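# Hang the picture frame level on the screw

## Task

Get the picture frame hanging level on the screw with nothing holding it. It must rest on the screw's shank, not its head, at the point where it balances. The display board is free-standing and must still be upright on its own when you finish.

## Robot and tools

Robot: two arms, left_arm and right_arm, each ending in a parallel two-finger gripper. The fingers point along the gripper's +z axis and close along its y axis. end_effector_position is the spot between the finger pads, roughly 5 mm short of the tips.

Frame: one scene frame for all numbers. The origin is at table-top height, halfway between the two arms' nominal bases. +z is up, +x reaches out over the table, and left_arm is on the +y side. Arm names do not match image left/right. Reported hand positions and orientations can be a few cm off, worse at long reach. A BASES line, if present, gives the calibrated base positions.

Row format (used by every motion command): 16 numbers in one flat list covering both arms, even if only one moves. Order: left_arm x, y, z, qw, qx, qy, qz, opening, then right_arm in the same order. x, y, z are an absolute gripper position in metres and qw..qz an absolute orientation quaternion (w first), both in the scene frame. Opening runs from -1 (closed) to +1 (fully open, 0.070 m) and is also absolute. To keep an arm still, resend its last reported pose and its intended opening every time. To hold an orientation, repeat the same quaternion you chose, not the drifted reported one.

execute_actions: argument actions, a list with at most one item, plus optional cameras.
- Empty list: just returns the current state, with pictures.
- {"rows": [...], "steps": n}: 1 to 15 rows, n from 5 to 15 control steps of 1/30 s (default 15). One row per step, and the last row repeats if rows run out. Each target must lie within 0.6 m of that arm's last reported position along each of its gripper axes, or the call is refused and nothing moves.
- {"steps": n} alone: waits up to 300 steps counted from the last result, including your thinking time.
- cameras: list of names, ["all"], or []. Pictures come only for an empty action list or when requested.

move: argument target is one row or a list of up to 15 rows. Each gripper follows a straight line to its pose, turning the short way. All arms finish together, taking at least 0.5 s and at most 10 s; if cut off at 10 s they stop short. speed is in m/s, from 0.002 to 0.5 (default 0.25), with rotation capped at twice that in rad/s. It can be a single value or one per target. blend (m) rounds corners between listed targets. blocking=false returns after about 0.5 s while the motion continues. cameras defaults to all. Openings in the first target are sent at the start. Openings in later targets are applied only after everything comes to rest at that target. Paths do not avoid obstacles or the other arm. Grippers lag and overshoot more at higher speed and with a nearly straight arm. Do not route a path near an arm's own base; go around it.

The result ends with a move: line. Endings: done (within 3 mm and 2 degrees and at rest), off_target, moving, held, or fault. Limits shown: paced means poses were clipped; held means a check withheld steps. Neither done nor off_target tells you whether contact happened.

wait: seconds from 0 to 10 and optional cameras. It sends nothing new and returns early when a running move finishes.

stop: brakes the current move. It needs stopping distance, and the fingers keep moving.

zoom_image: camera is one of cam_head_left, cam_head_right, cam_left_wrist, cam_right_wrist. region is [x0, y0, x1, y1] in image pixels, origin at top-left, up to 504x504. It only works on a camera included in the newest images. All images are 896x504. Calibration intrinsics and extrinsics are given per camera, with errors of a few mm and degrees.

finished_scene: scene is the current scene's number. It ends the scene irreversibly and the result is checked with the robot out of the picture.

Control behaviour: each step, the commanded pose is clipped to 70 mm and 16 degrees from the measured pose. A far target may need several actions. Five steps of each action run after its result returns, during your reply. A step that was held keeps being retried. Hand target in a result is the pose currently being driven toward. Joint positions are listed base to gripper, the last being opening in metres. Torques include gravity, are noisy and offset, and are positive toward larger joint values. A clearance check blocks commands that bring the arms too close, but fingers are exempt and contact can still happen.

Gripping: grip_measured uses the same scale as opening. To hold something, command about 0.05 below the reading at first contact for full force, or less of a reduction for a lighter grip. Closing fully takes about 1 s. Parts thinner than about 2 mm get reduced force. Pads give about 20 N each. Expect occasional tugs on held parts and pushes on loose ones.

Avoid: dropping or releasing moving parts, fast impacts, hard presses, and arm-to-arm collisions, which can end the scene. Do not let anything end up off the table. Do not knock over the loose display board. A joint torque reaching its load limit stops that arm for 10 s. Limits are 21.6 N m for waist, shoulder and elbow, and 7.52 N m for the wrist joints, whose motors give only about 4 N m. Motors heat when holding loads, stretching out, or pushing against something. A MOTOR HOT line appears at 65 °C. At 80 °C that arm drops everything and goes limp for 30 to 60 s or more.

Joint ranges (rad): waist ±2.618, shoulder 0 to 3.140, elbow -2.967 to 0 (straight at -2.831), forearm roll ±1.745, wrist pitch ±1.220, wrist roll ±2.094.

Each tool is called by a JSON object that holds its "fn" and its "kwargs", one argument or row to a line.

## Session

{"fn": "execute_actions", "kwargs": {
  "actions": [],
  "cameras": ["all"]
}}

Scene clock: 0.00 s of 4500.00 s.
left_arm: end_effector_position=(+0.3510, +0.5999, +0.2155) grip_measured=+0.59 end_effector_quat_wxyz=(+0.247, -0.380, +0.744, +0.491) | right_arm: end_effector_position=(+0.3748, -0.3621, +0.2306) grip_measured=+0.98 end_effector_quat_wxyz=(+0.266, -0.127, +0.954, +0.046)
Joint positions: left_arm=[0.435 2.012 -1.399 1.391 1.016 -1.325 0.056] | right_arm=[-0.326 1.505 -1.187 0.405 0.93 -0.792 0.069]
Joint torques (N m): no reading
Motor temperatures (°C): left_arm=[31 31 32 33 36 30] | right_arm=[30 30 33 35 39 32]
Hand target: left_arm +0.3510, +0.5999, +0.2155; +0.247, -0.380, +0.744, +0.491 | right_arm +0.3748, -0.3621, +0.2306; +0.266, -0.127, +0.954, +0.046

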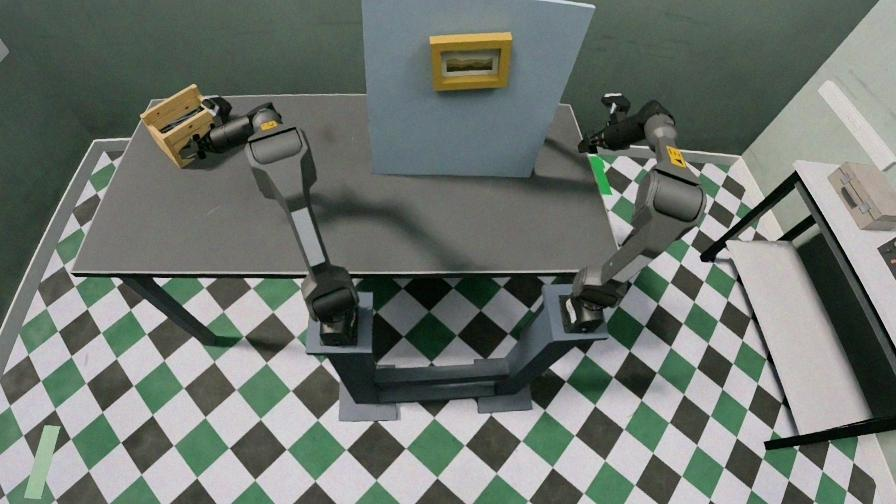

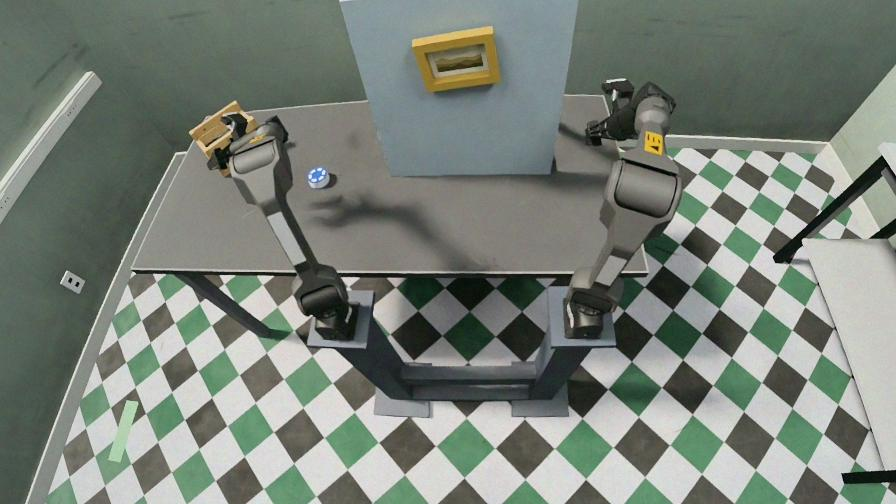

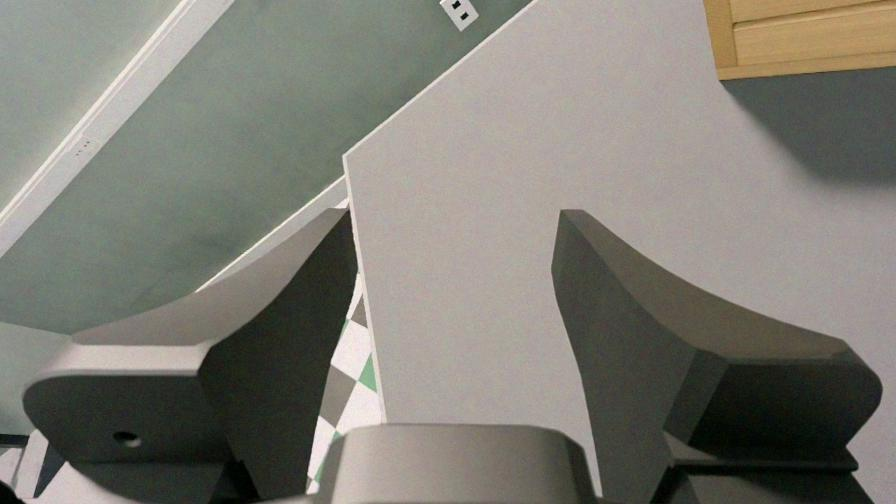

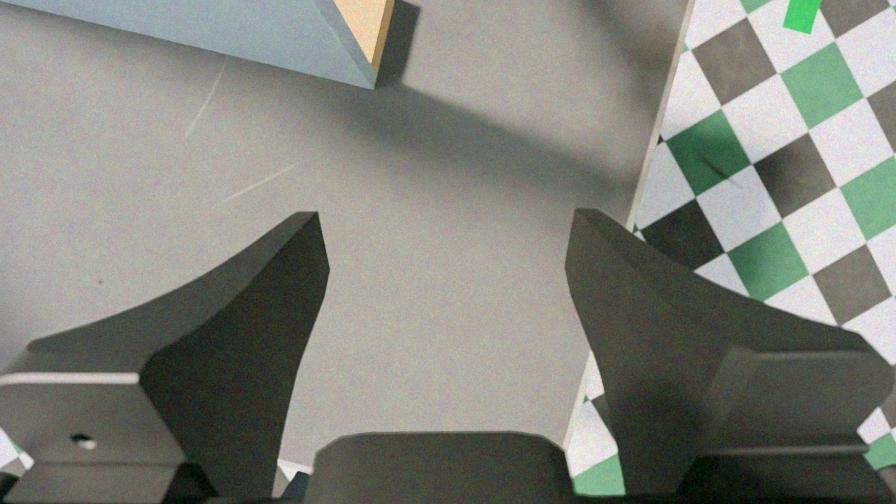

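{"fn": "zoom_image", "kwargs": {
  "camera": "cam_head_left",
  "region": [400, 10, 560, 110]
}}

{"fn": "zoom_image", "kwargs": {
  "camera": "cam_head_right",
  "region": [380, 10, 540, 110]
}}

{"fn": "zoom_image", "kwargs": {
  "camera": "cam_head_left",
  "region": [340, 0, 620, 200]
}}

{"fn": "zoom_image", "kwargs": {
  "camera": "cam_head_right",
  "region": [160, 80, 360, 220]
}}

Scaled by 3.150 from the camera's 896x504 image, which has a finer 1280x720 frame.

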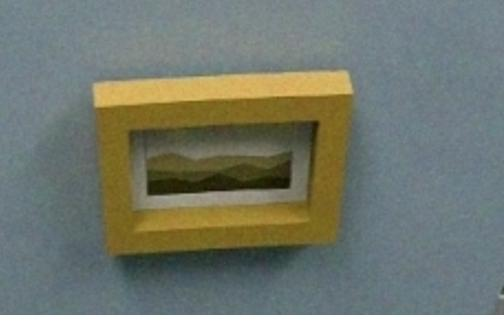

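Scaled by 3.150 from the camera's 896x504 image, which has a finer 1280x720 frame.

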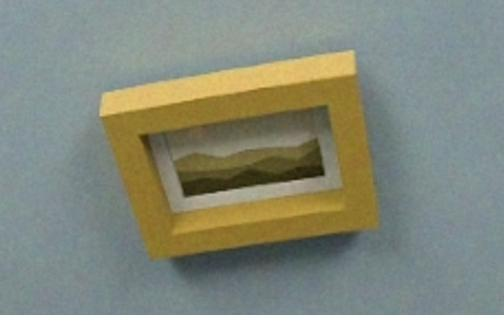

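Scaled by 1.800 from the camera's 896x504 image, which has a finer 1280x720 frame.

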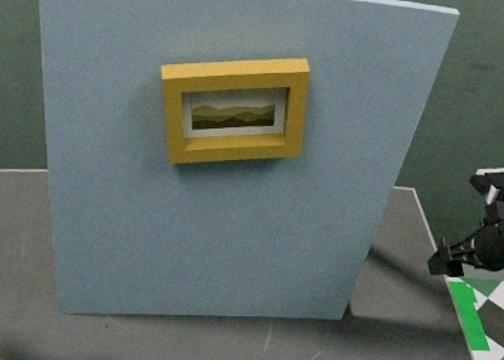

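Scaled by 2.520 from the camera's 896x504 image, which has a finer 1280x720 frame.

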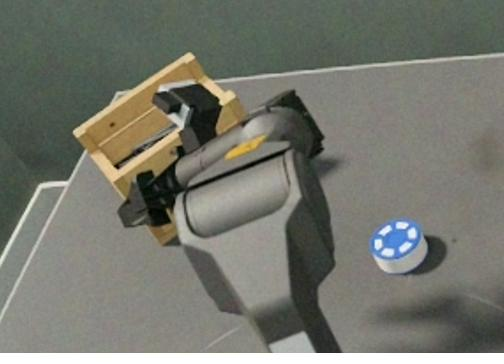

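{"fn": "move", "kwargs": {
  "target": [
    [0.3510, 0.5999, 0.2155, 0.247, -0.380, 0.744, 0.491, 0.59, 0.22, -0.28, 0.36, 0.7071, 0, 0.7071, 0, 0.98],
    [0.3510, 0.5999, 0.2155, 0.247, -0.380, 0.744, 0.491, 0.59, 0.24, -0.07, 0.42, 0.7071, 0, 0.7071, 0, 0.98]
  ],
  "speed": 0.2,
  "blend": [0.05, 0],
  "cameras": ["all"]
}}

Scene clock: 16.87 s of 4500.00 s.
left_arm: end_effector_position=(+0.3508, +0.6000, +0.2155) grip_measured=+0.59 end_effector_quat_wxyz=(+0.247, -0.380, +0.744, +0.491) | right_arm: end_effector_position=(+0.2405, -0.0700, +0.4206) grip_measured=+0.98 end_effector_quat_wxyz=(+0.686, -0.092, +0.715, +0.093)
Joint positions: left_arm=[0.435 2.013 -1.399 1.391 1.018 -1.325 0.056] | right_arm=[1.512 1.173 -0.929 1.557 -1.225 -1.412 0.069]
Joint torques (N m): left_arm=[-0.91 -7.85 -3.4 0.51 0.48 -0.1] | right_arm=[-0.36 -1.8 -3.39 -1.25 -0.09 0.14]
Motor temperatures (°C): left_arm=[31 32 33 33 36 30] | right_arm=[30 30 34 35 39 32]
Hand target: left_arm +0.3510, +0.5999, +0.2155; +0.247, -0.380, +0.744, +0.491 | right_arm +0.2406, -0.0701, +0.4200; +0.686, -0.092, +0.715, +0.092
Off the commanded pose: left_arm 0.000 m, 0 deg | right_arm 0.001 m, 15 deg.
joint sent to its limit (right arm) — joint 5 (wrist pitch), lower limit.
Kept back: nothing.
move: off_target (right_arm); blend cut to 0 m at target 1; limits=paced
camera_calibration:
cam_left_wrist: T_world_to_cam=[[0.800828, -0.211141, -0.560441, -0.0299425], [-0.482033, -0.782587, -0.393956, 0.724194], [-0.355414, 0.585642, -0.728494, 0.0520087], [0, 0, 0, 1]] pos_world=[0.391549, 0.529965, 0.306408]
cam_right_wrist: T_world_to_cam=[[0.247505, -0.96783, -0.0452473, -0.10763], [-0.630572, -0.125449, -0.765925, 0.458678], [0.735609, 0.218102, -0.641336, 0.226437], [0, 0, 0, 1]] pos_world=[0.149299, -0.0960133, 0.491665]

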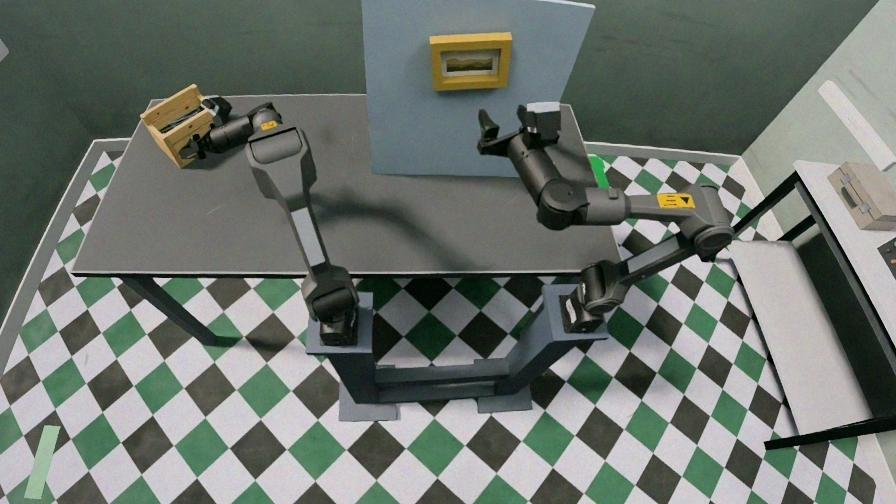

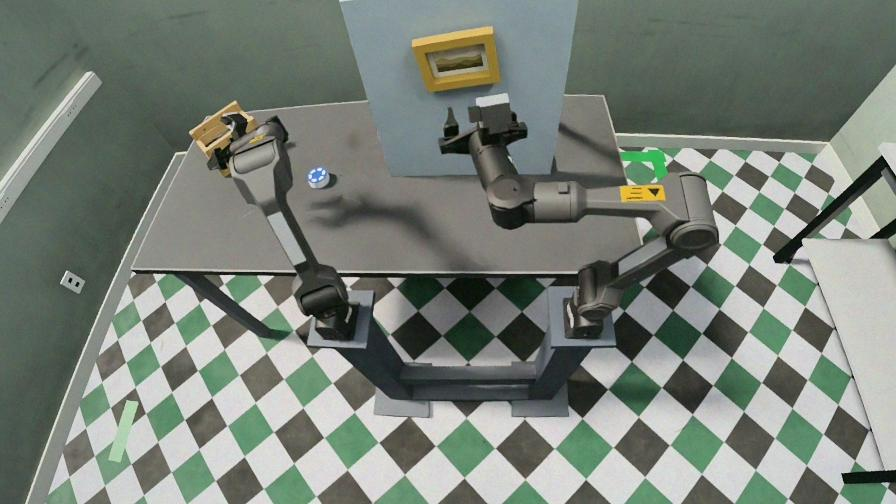

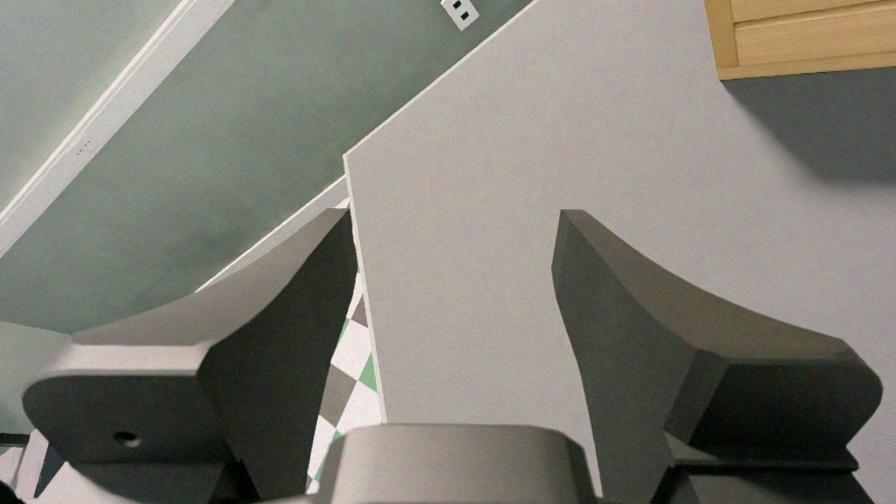

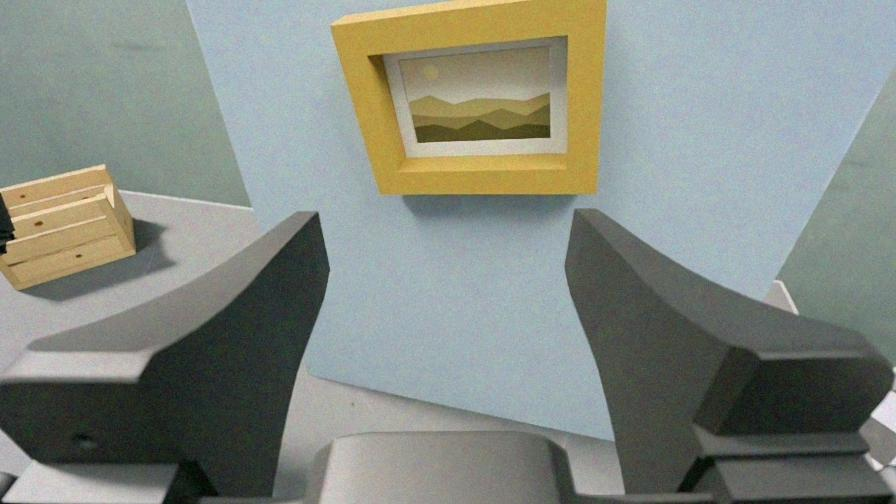

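{"fn": "zoom_image", "kwargs": {
  "camera": "cam_right_wrist",
  "region": [310, 0, 630, 220]
}}

Scaled by 1.575 from the camera's 896x504 image, which has a finer 1280x720 frame.

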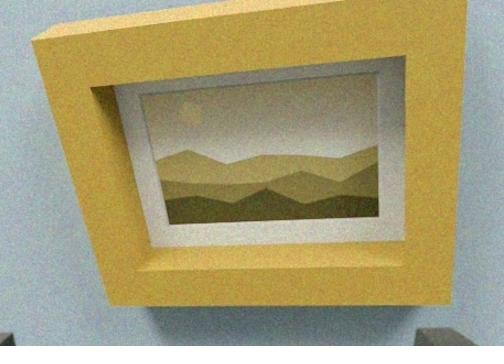

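{"fn": "move", "kwargs": {
  "target": [
    [0.3300, 0.5200, 0.38, 0.247, -0.380, 0.744, 0.491, 0.59, 0.30, -0.15, 0.50, 0.6933, 0.0, 0.7206, 0.0, 0.98],
    [0.36, 0.27, 0.42, 0.3294, -0.3294, 0.626, -0.626, 0.59, 0.397, -0.04, 0.52, 0.4056, 0.0, 0.9141, 0.0, 0.98]
  ],
  "speed": 0.2,
  "blend": [0.05, 0],
  "cameras": ["cam_head_left", "cam_left_wrist", "cam_right_wrist"]
}}

Scene clock: 27.47 s of 4500.00 s.
left_arm: end_effector_position=(+0.3605, +0.2697, +0.4196) grip_measured=+0.59 end_effector_quat_wxyz=(+0.355, -0.363, +0.615, -0.603) | right_arm: end_effector_position=(+0.3968, -0.0396, +0.5197) grip_measured=+0.98 end_effector_quat_wxyz=(+0.683, +0.028, +0.727, -0.062)
Joint positions: left_arm=[0.717 1.314 -1.018 -1.626 1.222 0.215 0.056] | right_arm=[1.081 1.807 -2.022 1.75 -1.224 -1.969 0.069]
Joint torques (N m): left_arm=[0.01 -5.28 -3.45 -0.71 0.36 -0.09] | right_arm=[-0.4 -7.33 -3.75 0.03 -0.11 -0.11]
Motor temperatures (°C): left_arm=[31 32 33 33 36 30] | right_arm=[30 30 34 35 39 32]
Hand target: left_arm +0.3603, +0.2696, +0.4200; +0.355, -0.362, +0.616, -0.603 | right_arm +0.3969, -0.0400, +0.5198; +0.683, +0.028, +0.727, -0.063
Off the commanded pose: left_arm 0.001 m, 6 deg | right_arm 0.001 m, 39 deg; orientation clipped.
joint sent to its limit (left arm) — joint 5 (wrist pitch), upper limit.
joint sent to its limit (right arm) — joint 4 (forearm roll), upper limit; joint 5 (wrist pitch), lower limit.
Kept back: nothing.
move: off_target (left_arm, right_arm); limits=paced
camera_calibration:
cam_left_wrist: T_world_to_cam=[[0.032576, -0.0303752, 0.999008, -0.419217], [-0.891372, -0.453015, 0.0152921, 0.437739], [0.452101, -0.890985, -0.041833, 0.216589], [0, 0, 0, 1]] pos_world=[0.305924, 0.378546, 0.421167]
cam_right_wrist: T_world_to_cam=[[-0.137583, -0.990386, 0.0143599, 0.00860103], [-0.651139, 0.0795112, -0.754782, 0.647535], [0.746384, -0.113195, -0.655818, 0.158536], [0, 0, 0, 1]] pos_world=[0.304489, -0.0250223, 0.592595]
Images, in order (width x height): cam_head_left 896x504, cam_left_wrist 896x504, cam_right_wrist 896x504.

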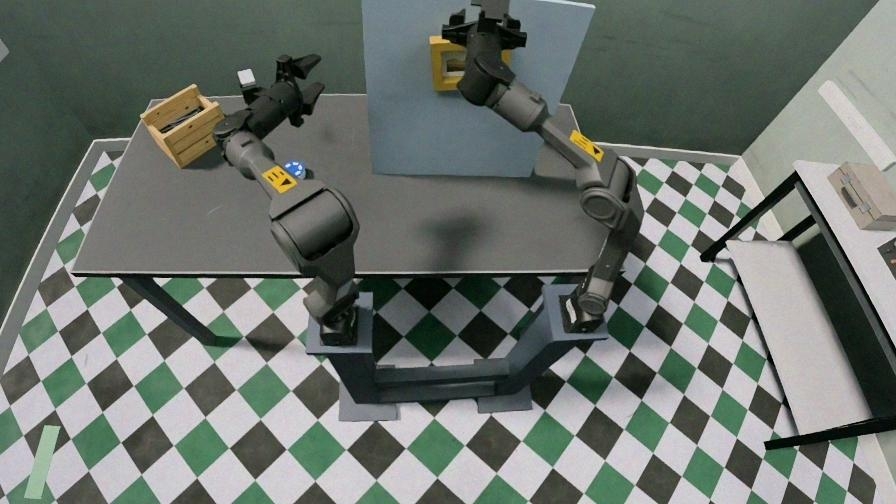

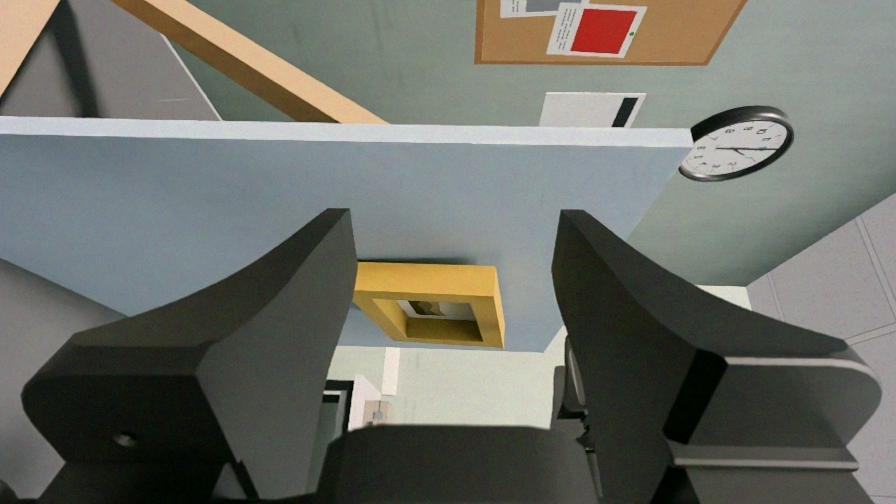

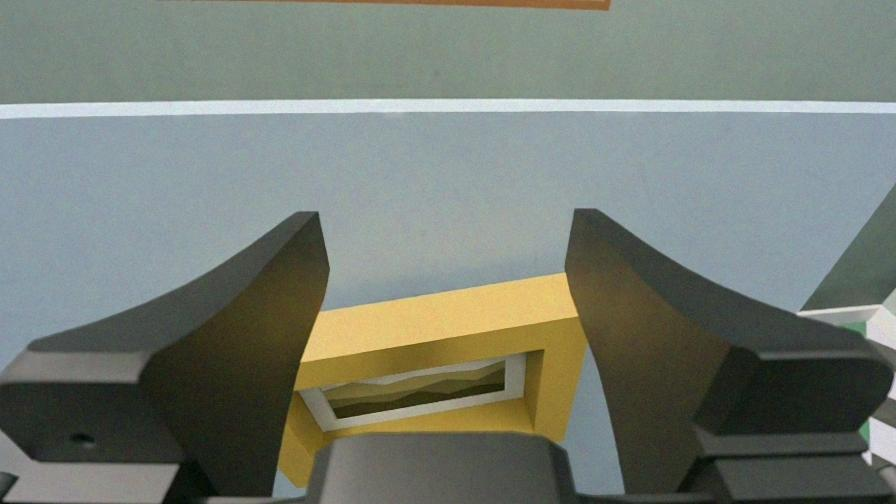

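{"fn": "zoom_image", "kwargs": {
  "camera": "cam_left_wrist",
  "region": [340, 230, 560, 360]
}}

{"fn": "zoom_image", "kwargs": {
  "camera": "cam_right_wrist",
  "region": [280, 250, 600, 500]
}}

Scaled by 2.291 from the camera's 896x504 image, which has a finer 1280x720 frame.

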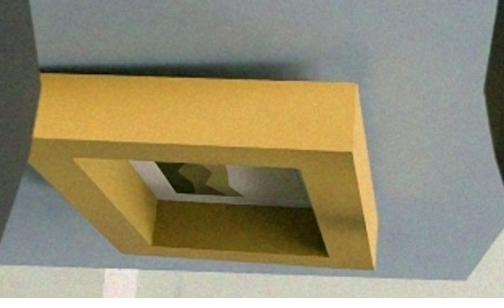

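Scaled by 1.575 from the camera's 896x504 image, which has a finer 1280x720 frame.

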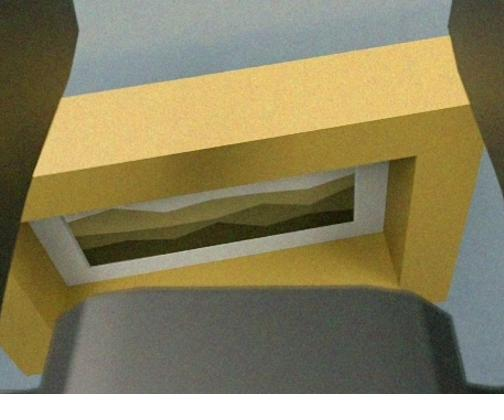

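{"fn": "move", "kwargs": {
  "target": [0.44, 0.225, 0.42, 0.2569, -0.2569, 0.6588, -0.6588, 0.59, 0.34, -0.055, 0.44, 0.5, 0.5, 0.5, 0.5, 0.98],
  "speed": 0.2,
  "cameras": ["cam_head_left", "cam_left_wrist", "cam_right_wrist"]
}}

Scene clock: 35.67 s of 4500.00 s.
left_arm: end_effector_position=(+0.4404, +0.2249, +0.4201) grip_measured=+0.59 end_effector_quat_wxyz=(+0.281, -0.285, +0.653, -0.643) | right_arm: end_effector_position=(+0.3401, -0.0548, +0.4396) grip_measured=+0.98 end_effector_quat_wxyz=(+0.500, +0.500, +0.500, +0.500)
Joint positions: left_arm=[0.475 1.638 -1.356 -1.625 1.222 0.203 0.056] | right_arm=[1.191 1.504 -1.265 1.507 -1.172 0.164 0.069]
Joint torques (N m): left_arm=[-0.27 -6.11 -3.21 -0.75 0.3 -0.11] | right_arm=[0.46 -5.92 -3.85 -1.18 -0.24 -0.21]
Motor temperatures (°C): left_arm=[31 32 33 33 36 30] | right_arm=[30 31 34 35 39 32]
Hand target: left_arm +0.4402, +0.2247, +0.4200; +0.280, -0.284, +0.654, -0.643 | right_arm +0.3400, -0.0550, +0.4400; +0.500, +0.500, +0.500, +0.500
Off the commanded pose: left_arm 0.000 m, 5 deg | right_arm 0.000 m, 0 deg.
joint sent to its limit (left arm) — joint 5 (wrist pitch), upper limit.
Kept back: nothing.
move: off_target (left_arm)
camera_calibration:
cam_left_wrist: T_world_to_cam=[[0.0209419, -0.0353315, 0.999156, -0.417431], [-0.974014, -0.226149, 0.0124179, 0.475175], [0.225519, -0.973452, -0.0391493, 0.257821], [0, 0, 0, 1]] pos_world=[0.413425, 0.343688, 0.421272]
cam_right_wrist: T_world_to_cam=[[-0.010599, 0.0383614, -0.999208, 0.445582], [-0.61042, 0.79122, 0.0368514, 0.228442], [0.792007, 0.610327, 0.0150304, -0.124149], [0, 0, 0, 1]] pos_world=[0.242495, -0.12207, 0.438677]
Images, in order (width x height): cam_head_left 896x504, cam_left_wrist 896x504, cam_right_wrist 896x504.

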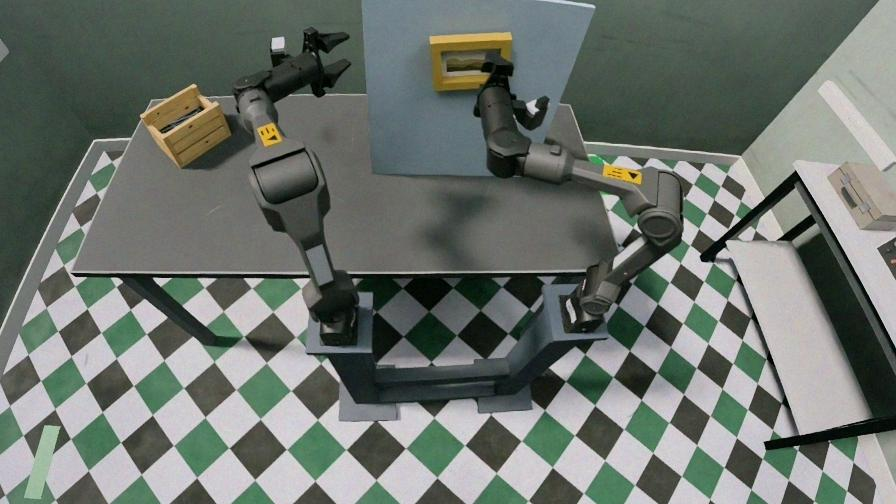

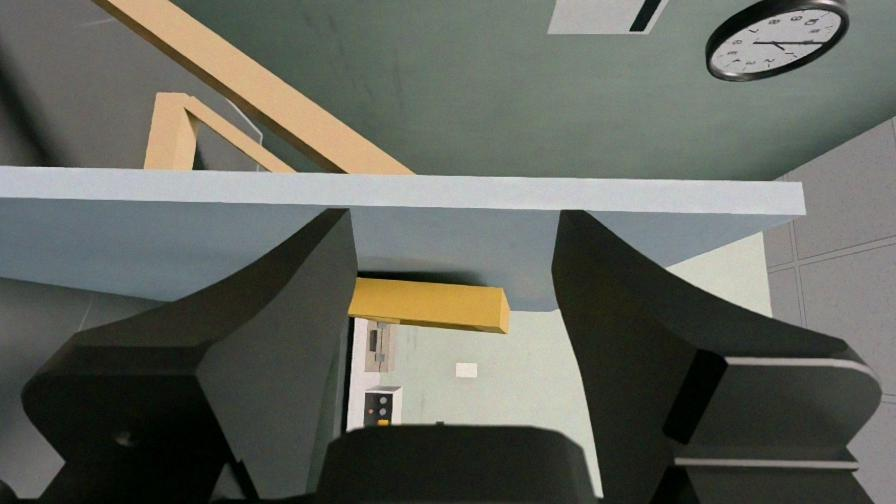

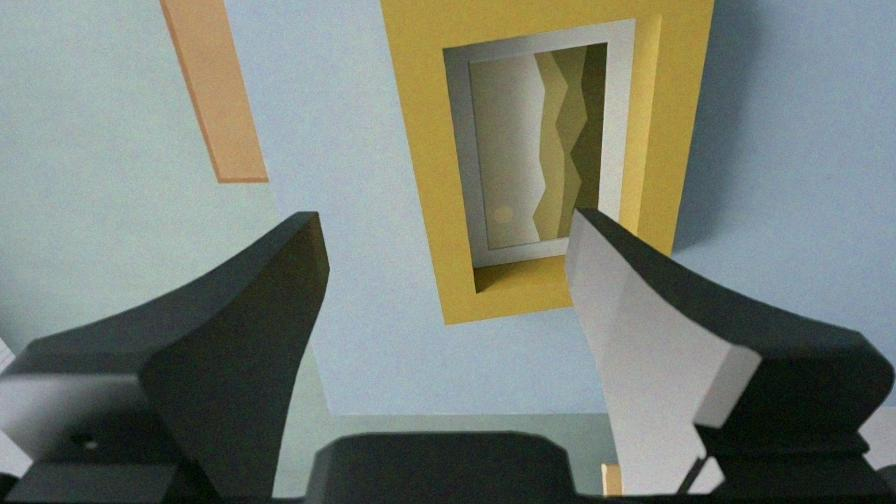

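{"fn": "zoom_image", "kwargs": {
  "camera": "cam_left_wrist",
  "region": [340, 190, 560, 350]
}}

Scaled by 2.291 from the camera's 896x504 image, which has a finer 1280x720 frame.

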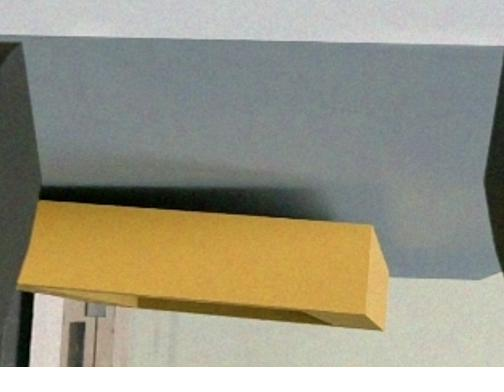

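{"fn": "move", "kwargs": {
  "target": [0.467, 0.25, 0.43, 0.281, -0.285, 0.653, -0.643, 0.59, 0.34, -0.055, 0.44, 0.5, 0.5, 0.5, 0.5, 0.98],
  "speed": 0.2,
  "cameras": ["cam_left_wrist"]
}}

{"fn": "zoom_image", "kwargs": {
  "camera": "cam_left_wrist",
  "region": [340, 190, 560, 330]
}}

Scene clock: 39.57 s of 4500.00 s.
left_arm: end_effector_position=(+0.4675, +0.2503, +0.4302) grip_measured=+0.59 end_effector_quat_wxyz=(+0.287, -0.292, +0.651, -0.639) | right_arm: end_effector_position=(+0.3401, -0.0548, +0.4396) grip_measured=+0.98 end_effector_quat_wxyz=(+0.500, +0.500, +0.500, +0.500)
Joint positions: left_arm=[0.501 1.747 -1.537 -1.597 1.222 0.125 0.056] | right_arm=[1.191 1.504 -1.265 1.507 -1.172 0.164 0.069]
Joint torques (N m): left_arm=[-0.14 -7.47 -2.23 -0.76 0.06 0.08] | right_arm=[-0.46 -5.65 -4.5 -1.07 -0.04 -0.19]
Motor temperatures (°C): left_arm=[31 32 33 33 36 30] | right_arm=[30 31 34 35 39 32]
Hand target: left_arm +0.4671, +0.2498, +0.4300; +0.287, -0.292, +0.651, -0.639 | right_arm +0.3400, -0.0550, +0.4400; +0.500, +0.500, +0.500, +0.500
Off the commanded pose: left_arm 0.001 m, 1 deg | right_arm 0.000 m, 0 deg.
joint sent to its limit (left arm) — joint 5 (wrist pitch), upper limit.
Kept back: nothing.
move: done
camera_calibration:
cam_left_wrist: T_world_to_cam=[[0.0225784, -0.0355076, 0.999114, -0.427913], [-0.968776, -0.24759, 0.0130937, 0.509828], [0.246906, -0.968214, -0.0399891, 0.265806], [0, 0, 0, 1]] pos_world=[0.437942, 0.368391, 0.431488]
Images, in order (width x height): cam_left_wrist 896x504.

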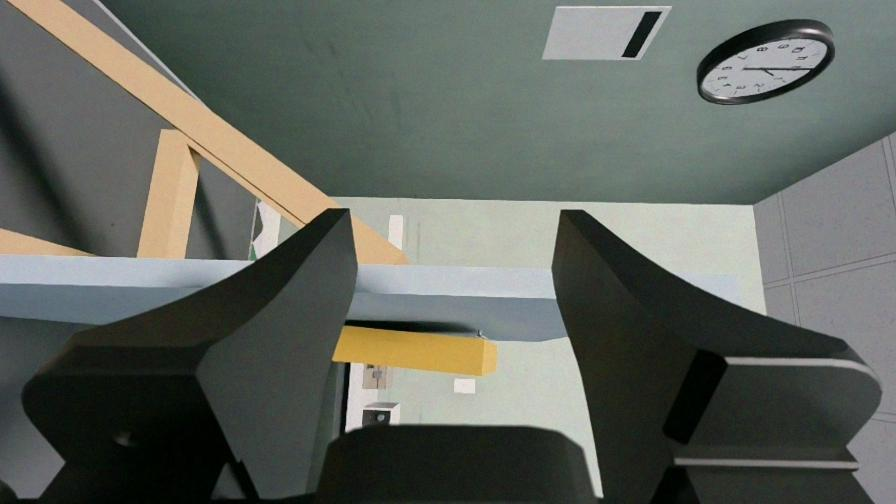

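Scaled by 2.291 from the camera's 896x504 image, which has a finer 1280x720 frame.

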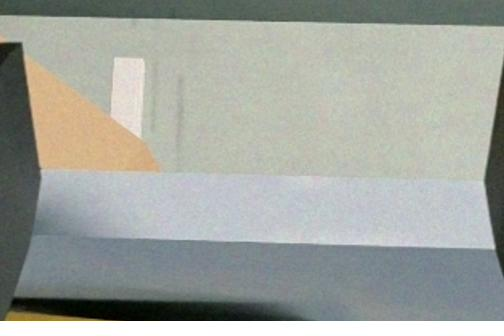

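{"fn": "zoom_image", "kwargs": {
  "camera": "cam_left_wrist",
  "region": [400, 290, 540, 390]
}}

Scaled by 3.600 from the camera's 896x504 image, which has a finer 1280x720 frame.

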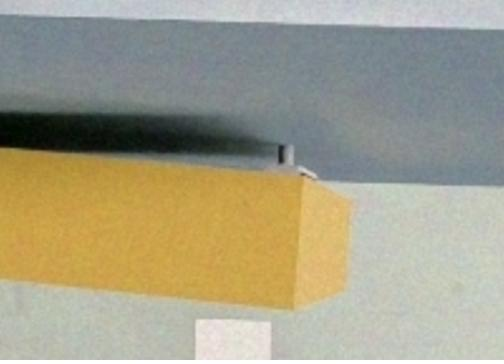

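{"fn": "move", "kwargs": {
  "target": [
    [0.38, 0.22, 0.48, 0.281, -0.285, 0.653, -0.643, 0.59, 0.31, -0.20, 0.40, 0.5, 0.5, 0.5, 0.5, 0.98],
    [0.42, 0.015, 0.50, 0.4788, -0.180, 0.805, -0.2997, 0.59, 0.31, -0.25, 0.38, 0.5, 0.5, 0.5, 0.5, 0.98]
  ],
  "speed": 0.2,
  "blend": [0.03, 0],
  "cameras": ["cam_left_wrist", "cam_head_left"]
}}

Scene clock: 45.23 s of 4500.00 s.
left_arm: end_effector_position=(+0.4200, +0.0146, +0.4997) grip_measured=+0.59 end_effector_quat_wxyz=(+0.479, -0.180, +0.805, -0.300) | right_arm: end_effector_position=(+0.3101, -0.2500, +0.3800) grip_measured=+0.98 end_effector_quat_wxyz=(+0.500, +0.500, +0.500, +0.500)
Joint positions: left_arm=[-0.599 1.622 -1.983 0.328 0.859 -1.096 0.056] | right_arm=[0.64 0.854 -0.561 1.289 -0.645 0.347 0.069]
Joint torques (N m): left_arm=[0.45 -6.5 -2.53 0.07 -1.42 0.1] | right_arm=[0.71 -0.88 -4.09 -0.69 -0.42 -0.1]
Motor temperatures (°C): left_arm=[31 32 33 33 36 30] | right_arm=[30 31 34 35 39 32]
Hand target: left_arm +0.4200, +0.0150, +0.5000; +0.479, -0.180, +0.805, -0.300 | right_arm +0.3100, -0.2500, +0.3800; +0.500, +0.500, +0.500, +0.500
Off the commanded pose: left_arm 0.000 m, 0 deg | right_arm 0.000 m, 0 deg.
Kept back: nothing.
move: done
camera_calibration:
cam_left_wrist: T_world_to_cam=[[0.0184104, -0.769072, 0.638896, -0.312203], [-0.887503, -0.30684, -0.343785, 0.54964], [0.460435, -0.560693, -0.688203, 0.280416], [0, 0, 0, 1]] pos_world=[0.364442, 0.0857725, 0.581407]
Images, in order (width x height): cam_head_left 896x504, cam_left_wrist 896x504.

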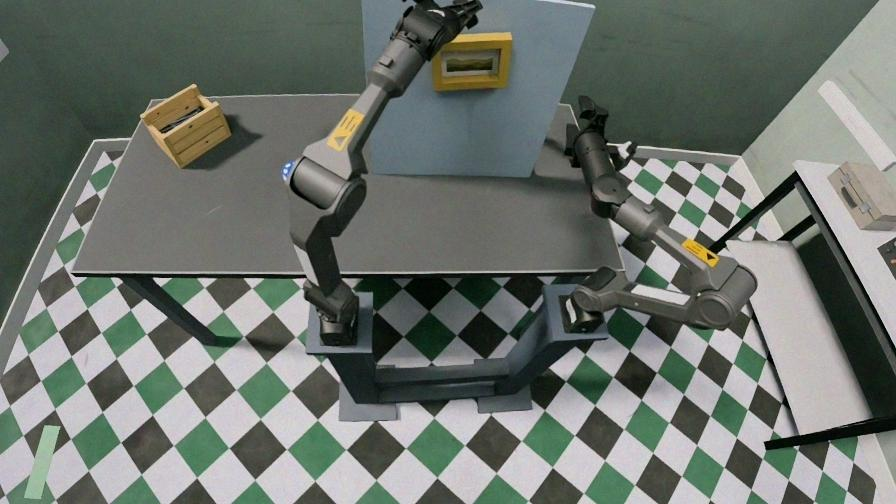

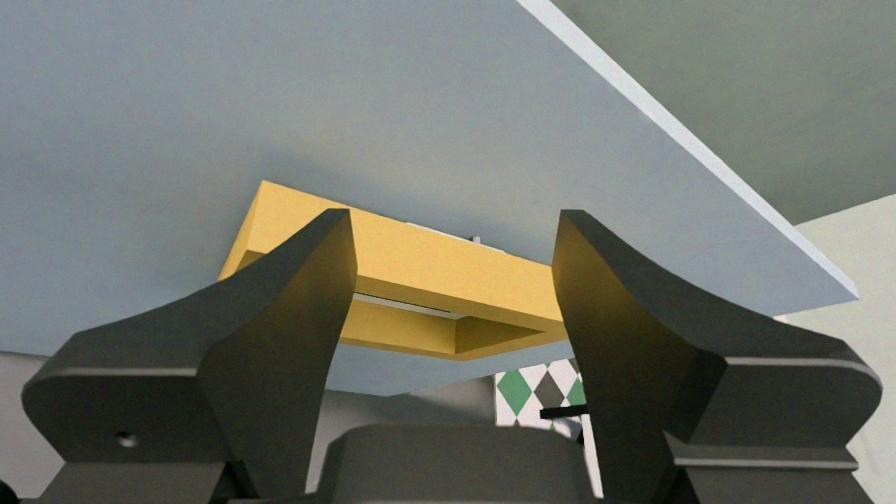

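{"fn": "zoom_image", "kwargs": {
  "camera": "cam_left_wrist",
  "region": [390, 200, 530, 300]
}}

{"fn": "zoom_image", "kwargs": {
  "camera": "cam_left_wrist",
  "region": [440, 220, 510, 270]
}}

Scaled by 3.600 from the camera's 896x504 image, which has a finer 1280x720 frame.

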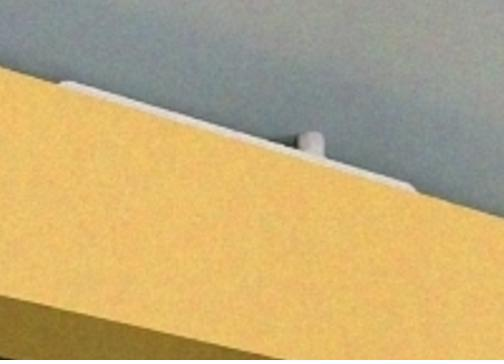

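Scaled by 7.200 from the camera's 896x504 image, which has a finer 1280x720 frame.

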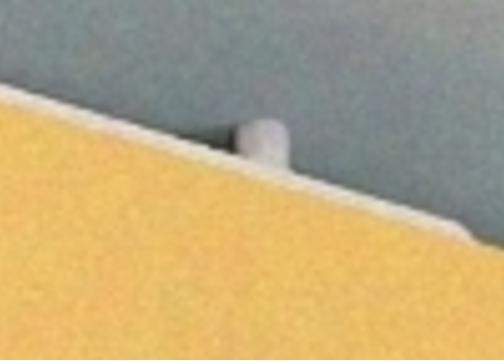

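{"fn": "move", "kwargs": {
  "target": [
    [0.37, 0.0, 0.48, 0.41738, -0.43722, 0.50188, -0.61866, 0.4, 0.31, -0.25, 0.38, 0.5, 0.5, 0.5, 0.5, 0.98],
    [0.365, -0.035, 0.445, 0.41738, -0.43722, 0.50188, -0.61866, 0.4, 0.31, -0.25, 0.38, 0.5, 0.5, 0.5, 0.5, 0.98]
  ],
  "speed": 0.2,
  "blend": [0.02, 0],
  "cameras": ["cam_left_wrist", "cam_head_left", "cam_right_wrist"]
}}

Scene clock: 56.30 s of 4500.00 s.
left_arm: end_effector_position=(+0.3649, -0.0348, +0.4458) grip_measured=+0.40 end_effector_quat_wxyz=(-0.418, +0.437, -0.501, +0.619) | right_arm: end_effector_position=(+0.3101, -0.2500, +0.3800) grip_measured=+0.98 end_effector_quat_wxyz=(+0.500, +0.500, +0.500, +0.500)
Joint positions: left_arm=[-0.96 1.476 -1.158 -1.153 -0.781 -0.585 0.049] | right_arm=[0.64 0.854 -0.561 1.289 -0.645 0.347 0.069]
Joint torques (N m): left_arm=[-0.13 -4.92 -2.7 0.75 -0.68 -0.11] | right_arm=[0.74 0.42 -4.84 -0.7 -0.41 -0.2]
Motor temperatures (°C): left_arm=[31 33 33 33 37 30] | right_arm=[30 31 34 35 39 32]
Hand target: left_arm +0.3650, -0.0350, +0.4450; -0.417, +0.437, -0.502, +0.619 | right_arm +0.3100, -0.2500, +0.3800; +0.500, +0.500, +0.500, +0.500
Off the commanded pose: left_arm 0.001 m, 0 deg | right_arm 0.000 m, 0 deg.
Kept back: nothing.
move: done; limits=paced
camera_calibration:
cam_left_wrist: T_world_to_cam=[[-0.0592757, 0.131893, 0.98949, -0.411294], [-0.760958, -0.647522, 0.0407256, 0.237581], [0.646088, -0.750546, 0.138748, -0.202026], [0, 0, 0, 1]] pos_world=[0.286936, 0.056456, 0.425327]
cam_right_wrist: T_world_to_cam=[[-0.00984422, 0.038641, -0.999205, 0.39311], [-0.610257, 0.791357, 0.0366155, 0.366872], [0.792143, 0.610132, 0.0157906, 0.0192946], [0, 0, 0, 1]] pos_world=[0.212472, -0.317289, 0.37906]
Images, in order (width x height): cam_head_left 896x504, cam_left_wrist 896x504, cam_right_wrist 896x504.

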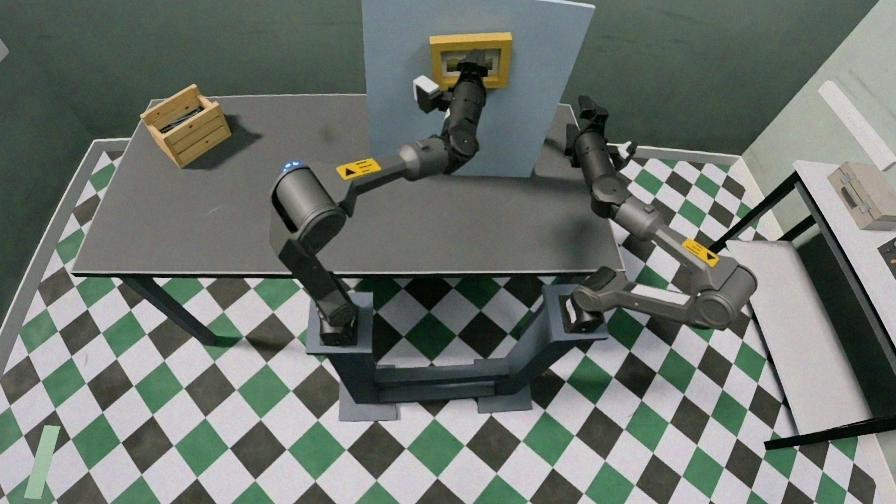

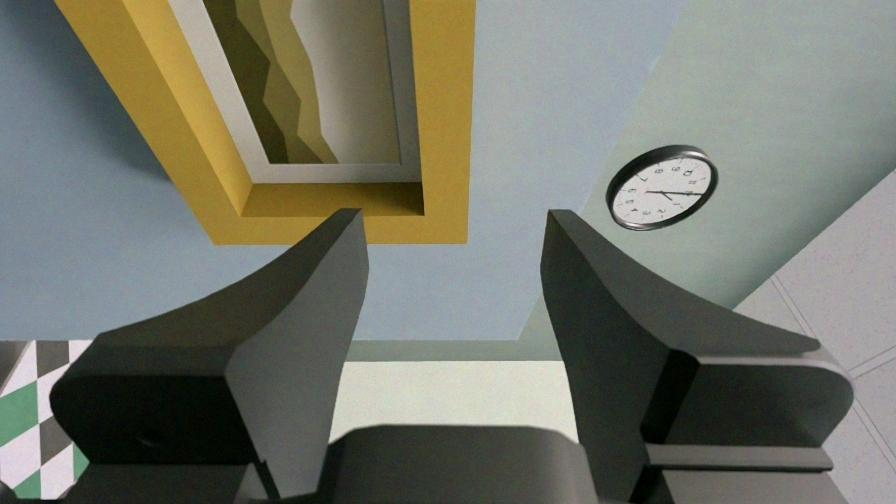

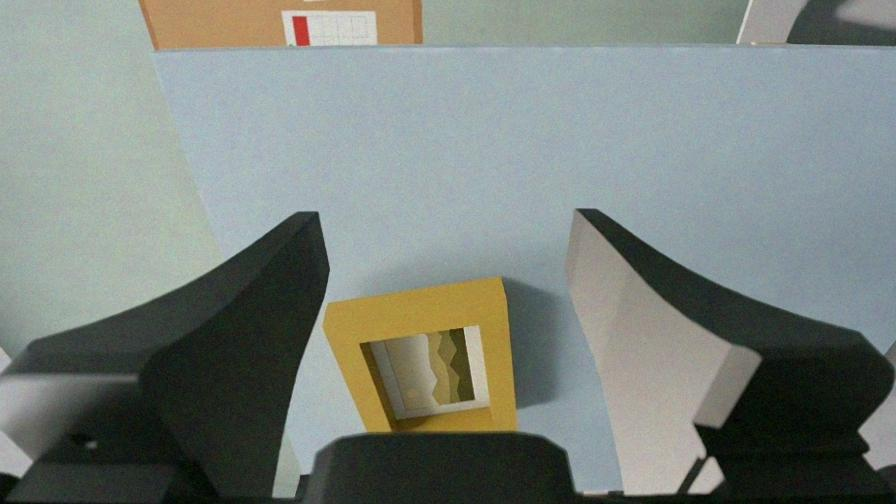

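{"fn": "move", "kwargs": {
  "target": [
    [0.405, -0.037, 0.4455, 0.41738, -0.43722, 0.50188, -0.61866, 0.4, 0.31, -0.25, 0.38, 0.5, 0.5, 0.5, 0.5, 0.98],
    [0.443, -0.038, 0.446, 0.41738, -0.43722, 0.50188, -0.61866, 0.4, 0.31, -0.25, 0.38, 0.5, 0.5, 0.5, 0.5, 0.98]
  ],
  "speed": 0.06,
  "blend": [0.01, 0],
  "cameras": ["cam_left_wrist", "cam_right_wrist", "cam_head_right"]
}}

Scene clock: 58.87 s of 4500.00 s.
left_arm: end_effector_position=(+0.4435, -0.0379, +0.4458) grip_measured=+0.40 end_effector_quat_wxyz=(-0.418, +0.437, -0.502, +0.618) | right_arm: end_effector_position=(+0.3101, -0.2500, +0.3800) grip_measured=+0.98 end_effector_quat_wxyz=(+0.500, +0.500, +0.500, +0.500)
Joint positions: left_arm=[-0.759 1.663 -1.375 -1.034 -0.592 -0.682 0.049] | right_arm=[0.64 0.854 -0.561 1.289 -0.645 0.347 0.069]
Joint torques (N m): left_arm=[-0.76 -7.15 -2.82 0.44 -0.92 -0.07] | right_arm=[0.73 0.39 -4.83 -0.7 -0.4 -0.19]
Motor temperatures (°C): left_arm=[31 32 33 33 37 30] | right_arm=[30 31 34 35 39 32]
Hand target: left_arm +0.4430, -0.0380, +0.4460; -0.417, +0.437, -0.502, +0.619 | right_arm +0.3100, -0.2500, +0.3800; +0.500, +0.500, +0.500, +0.500
Off the commanded pose: left_arm 0.001 m, 0 deg | right_arm 0.000 m, 0 deg.
Kept back: nothing.
move: done
camera_calibration:
cam_left_wrist: T_world_to_cam=[[-0.0579524, 0.130726, 0.989723, -0.407021], [-0.760719, -0.647784, 0.0410183, 0.295109], [0.646489, -0.750524, 0.136986, -0.254544], [0, 0, 0, 1]] pos_world=[0.365467, 0.0533338, 0.425603]
cam_right_wrist: T_world_to_cam=[[-0.00984422, 0.038641, -0.999205, 0.39311], [-0.610257, 0.791357, 0.0366155, 0.366872], [0.792143, 0.610132, 0.0157906, 0.0192946], [0, 0, 0, 1]] pos_world=[0.212472, -0.317289, 0.37906]
Images, in order (width x height): cam_head_right 896x504, cam_left_wrist 896x504, cam_right_wrist 896x504.

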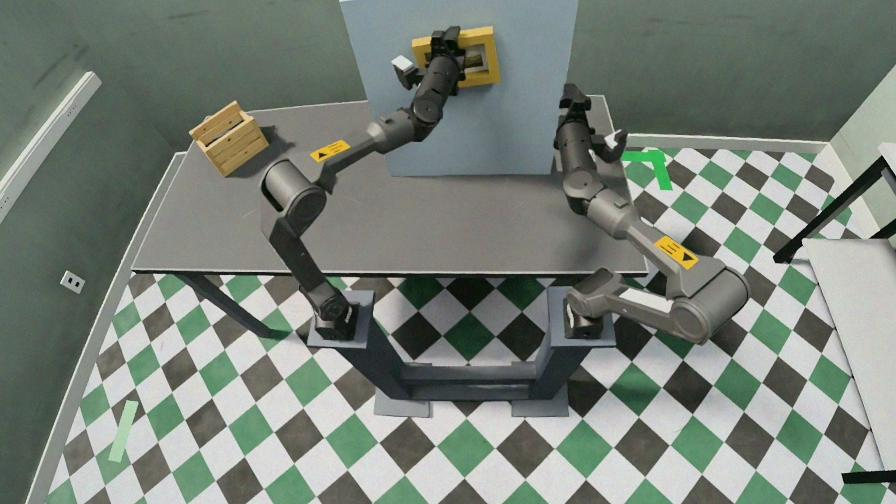

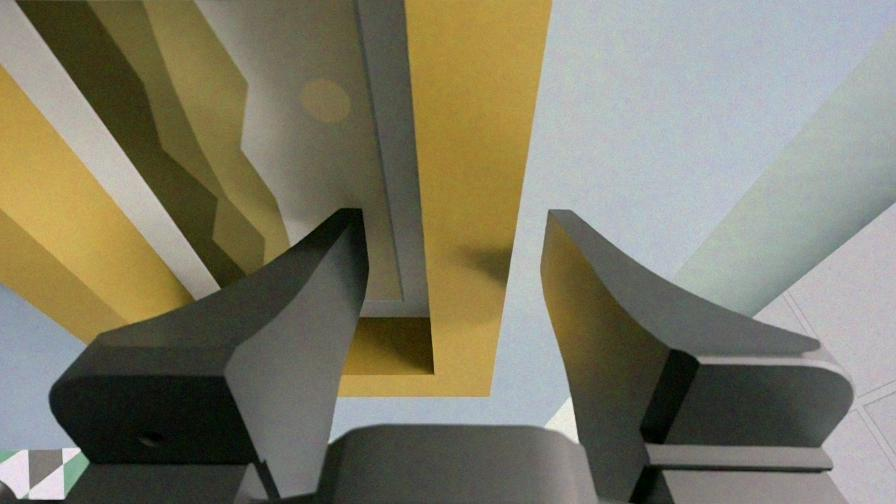

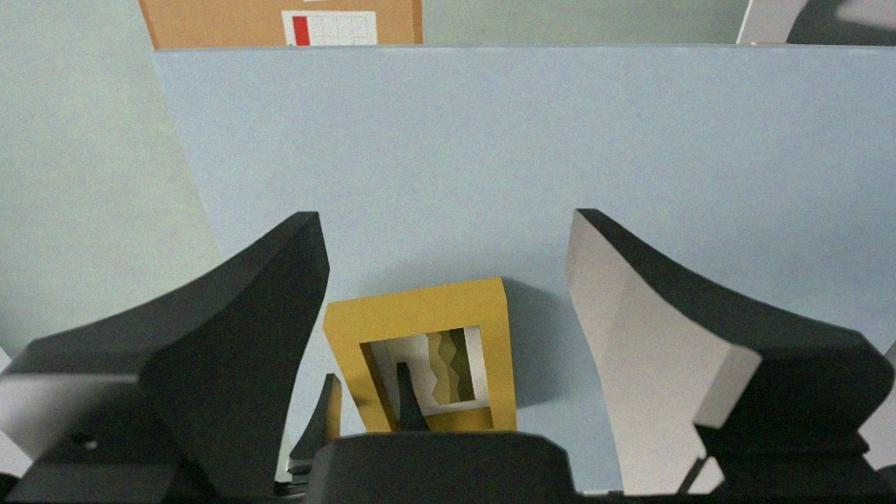

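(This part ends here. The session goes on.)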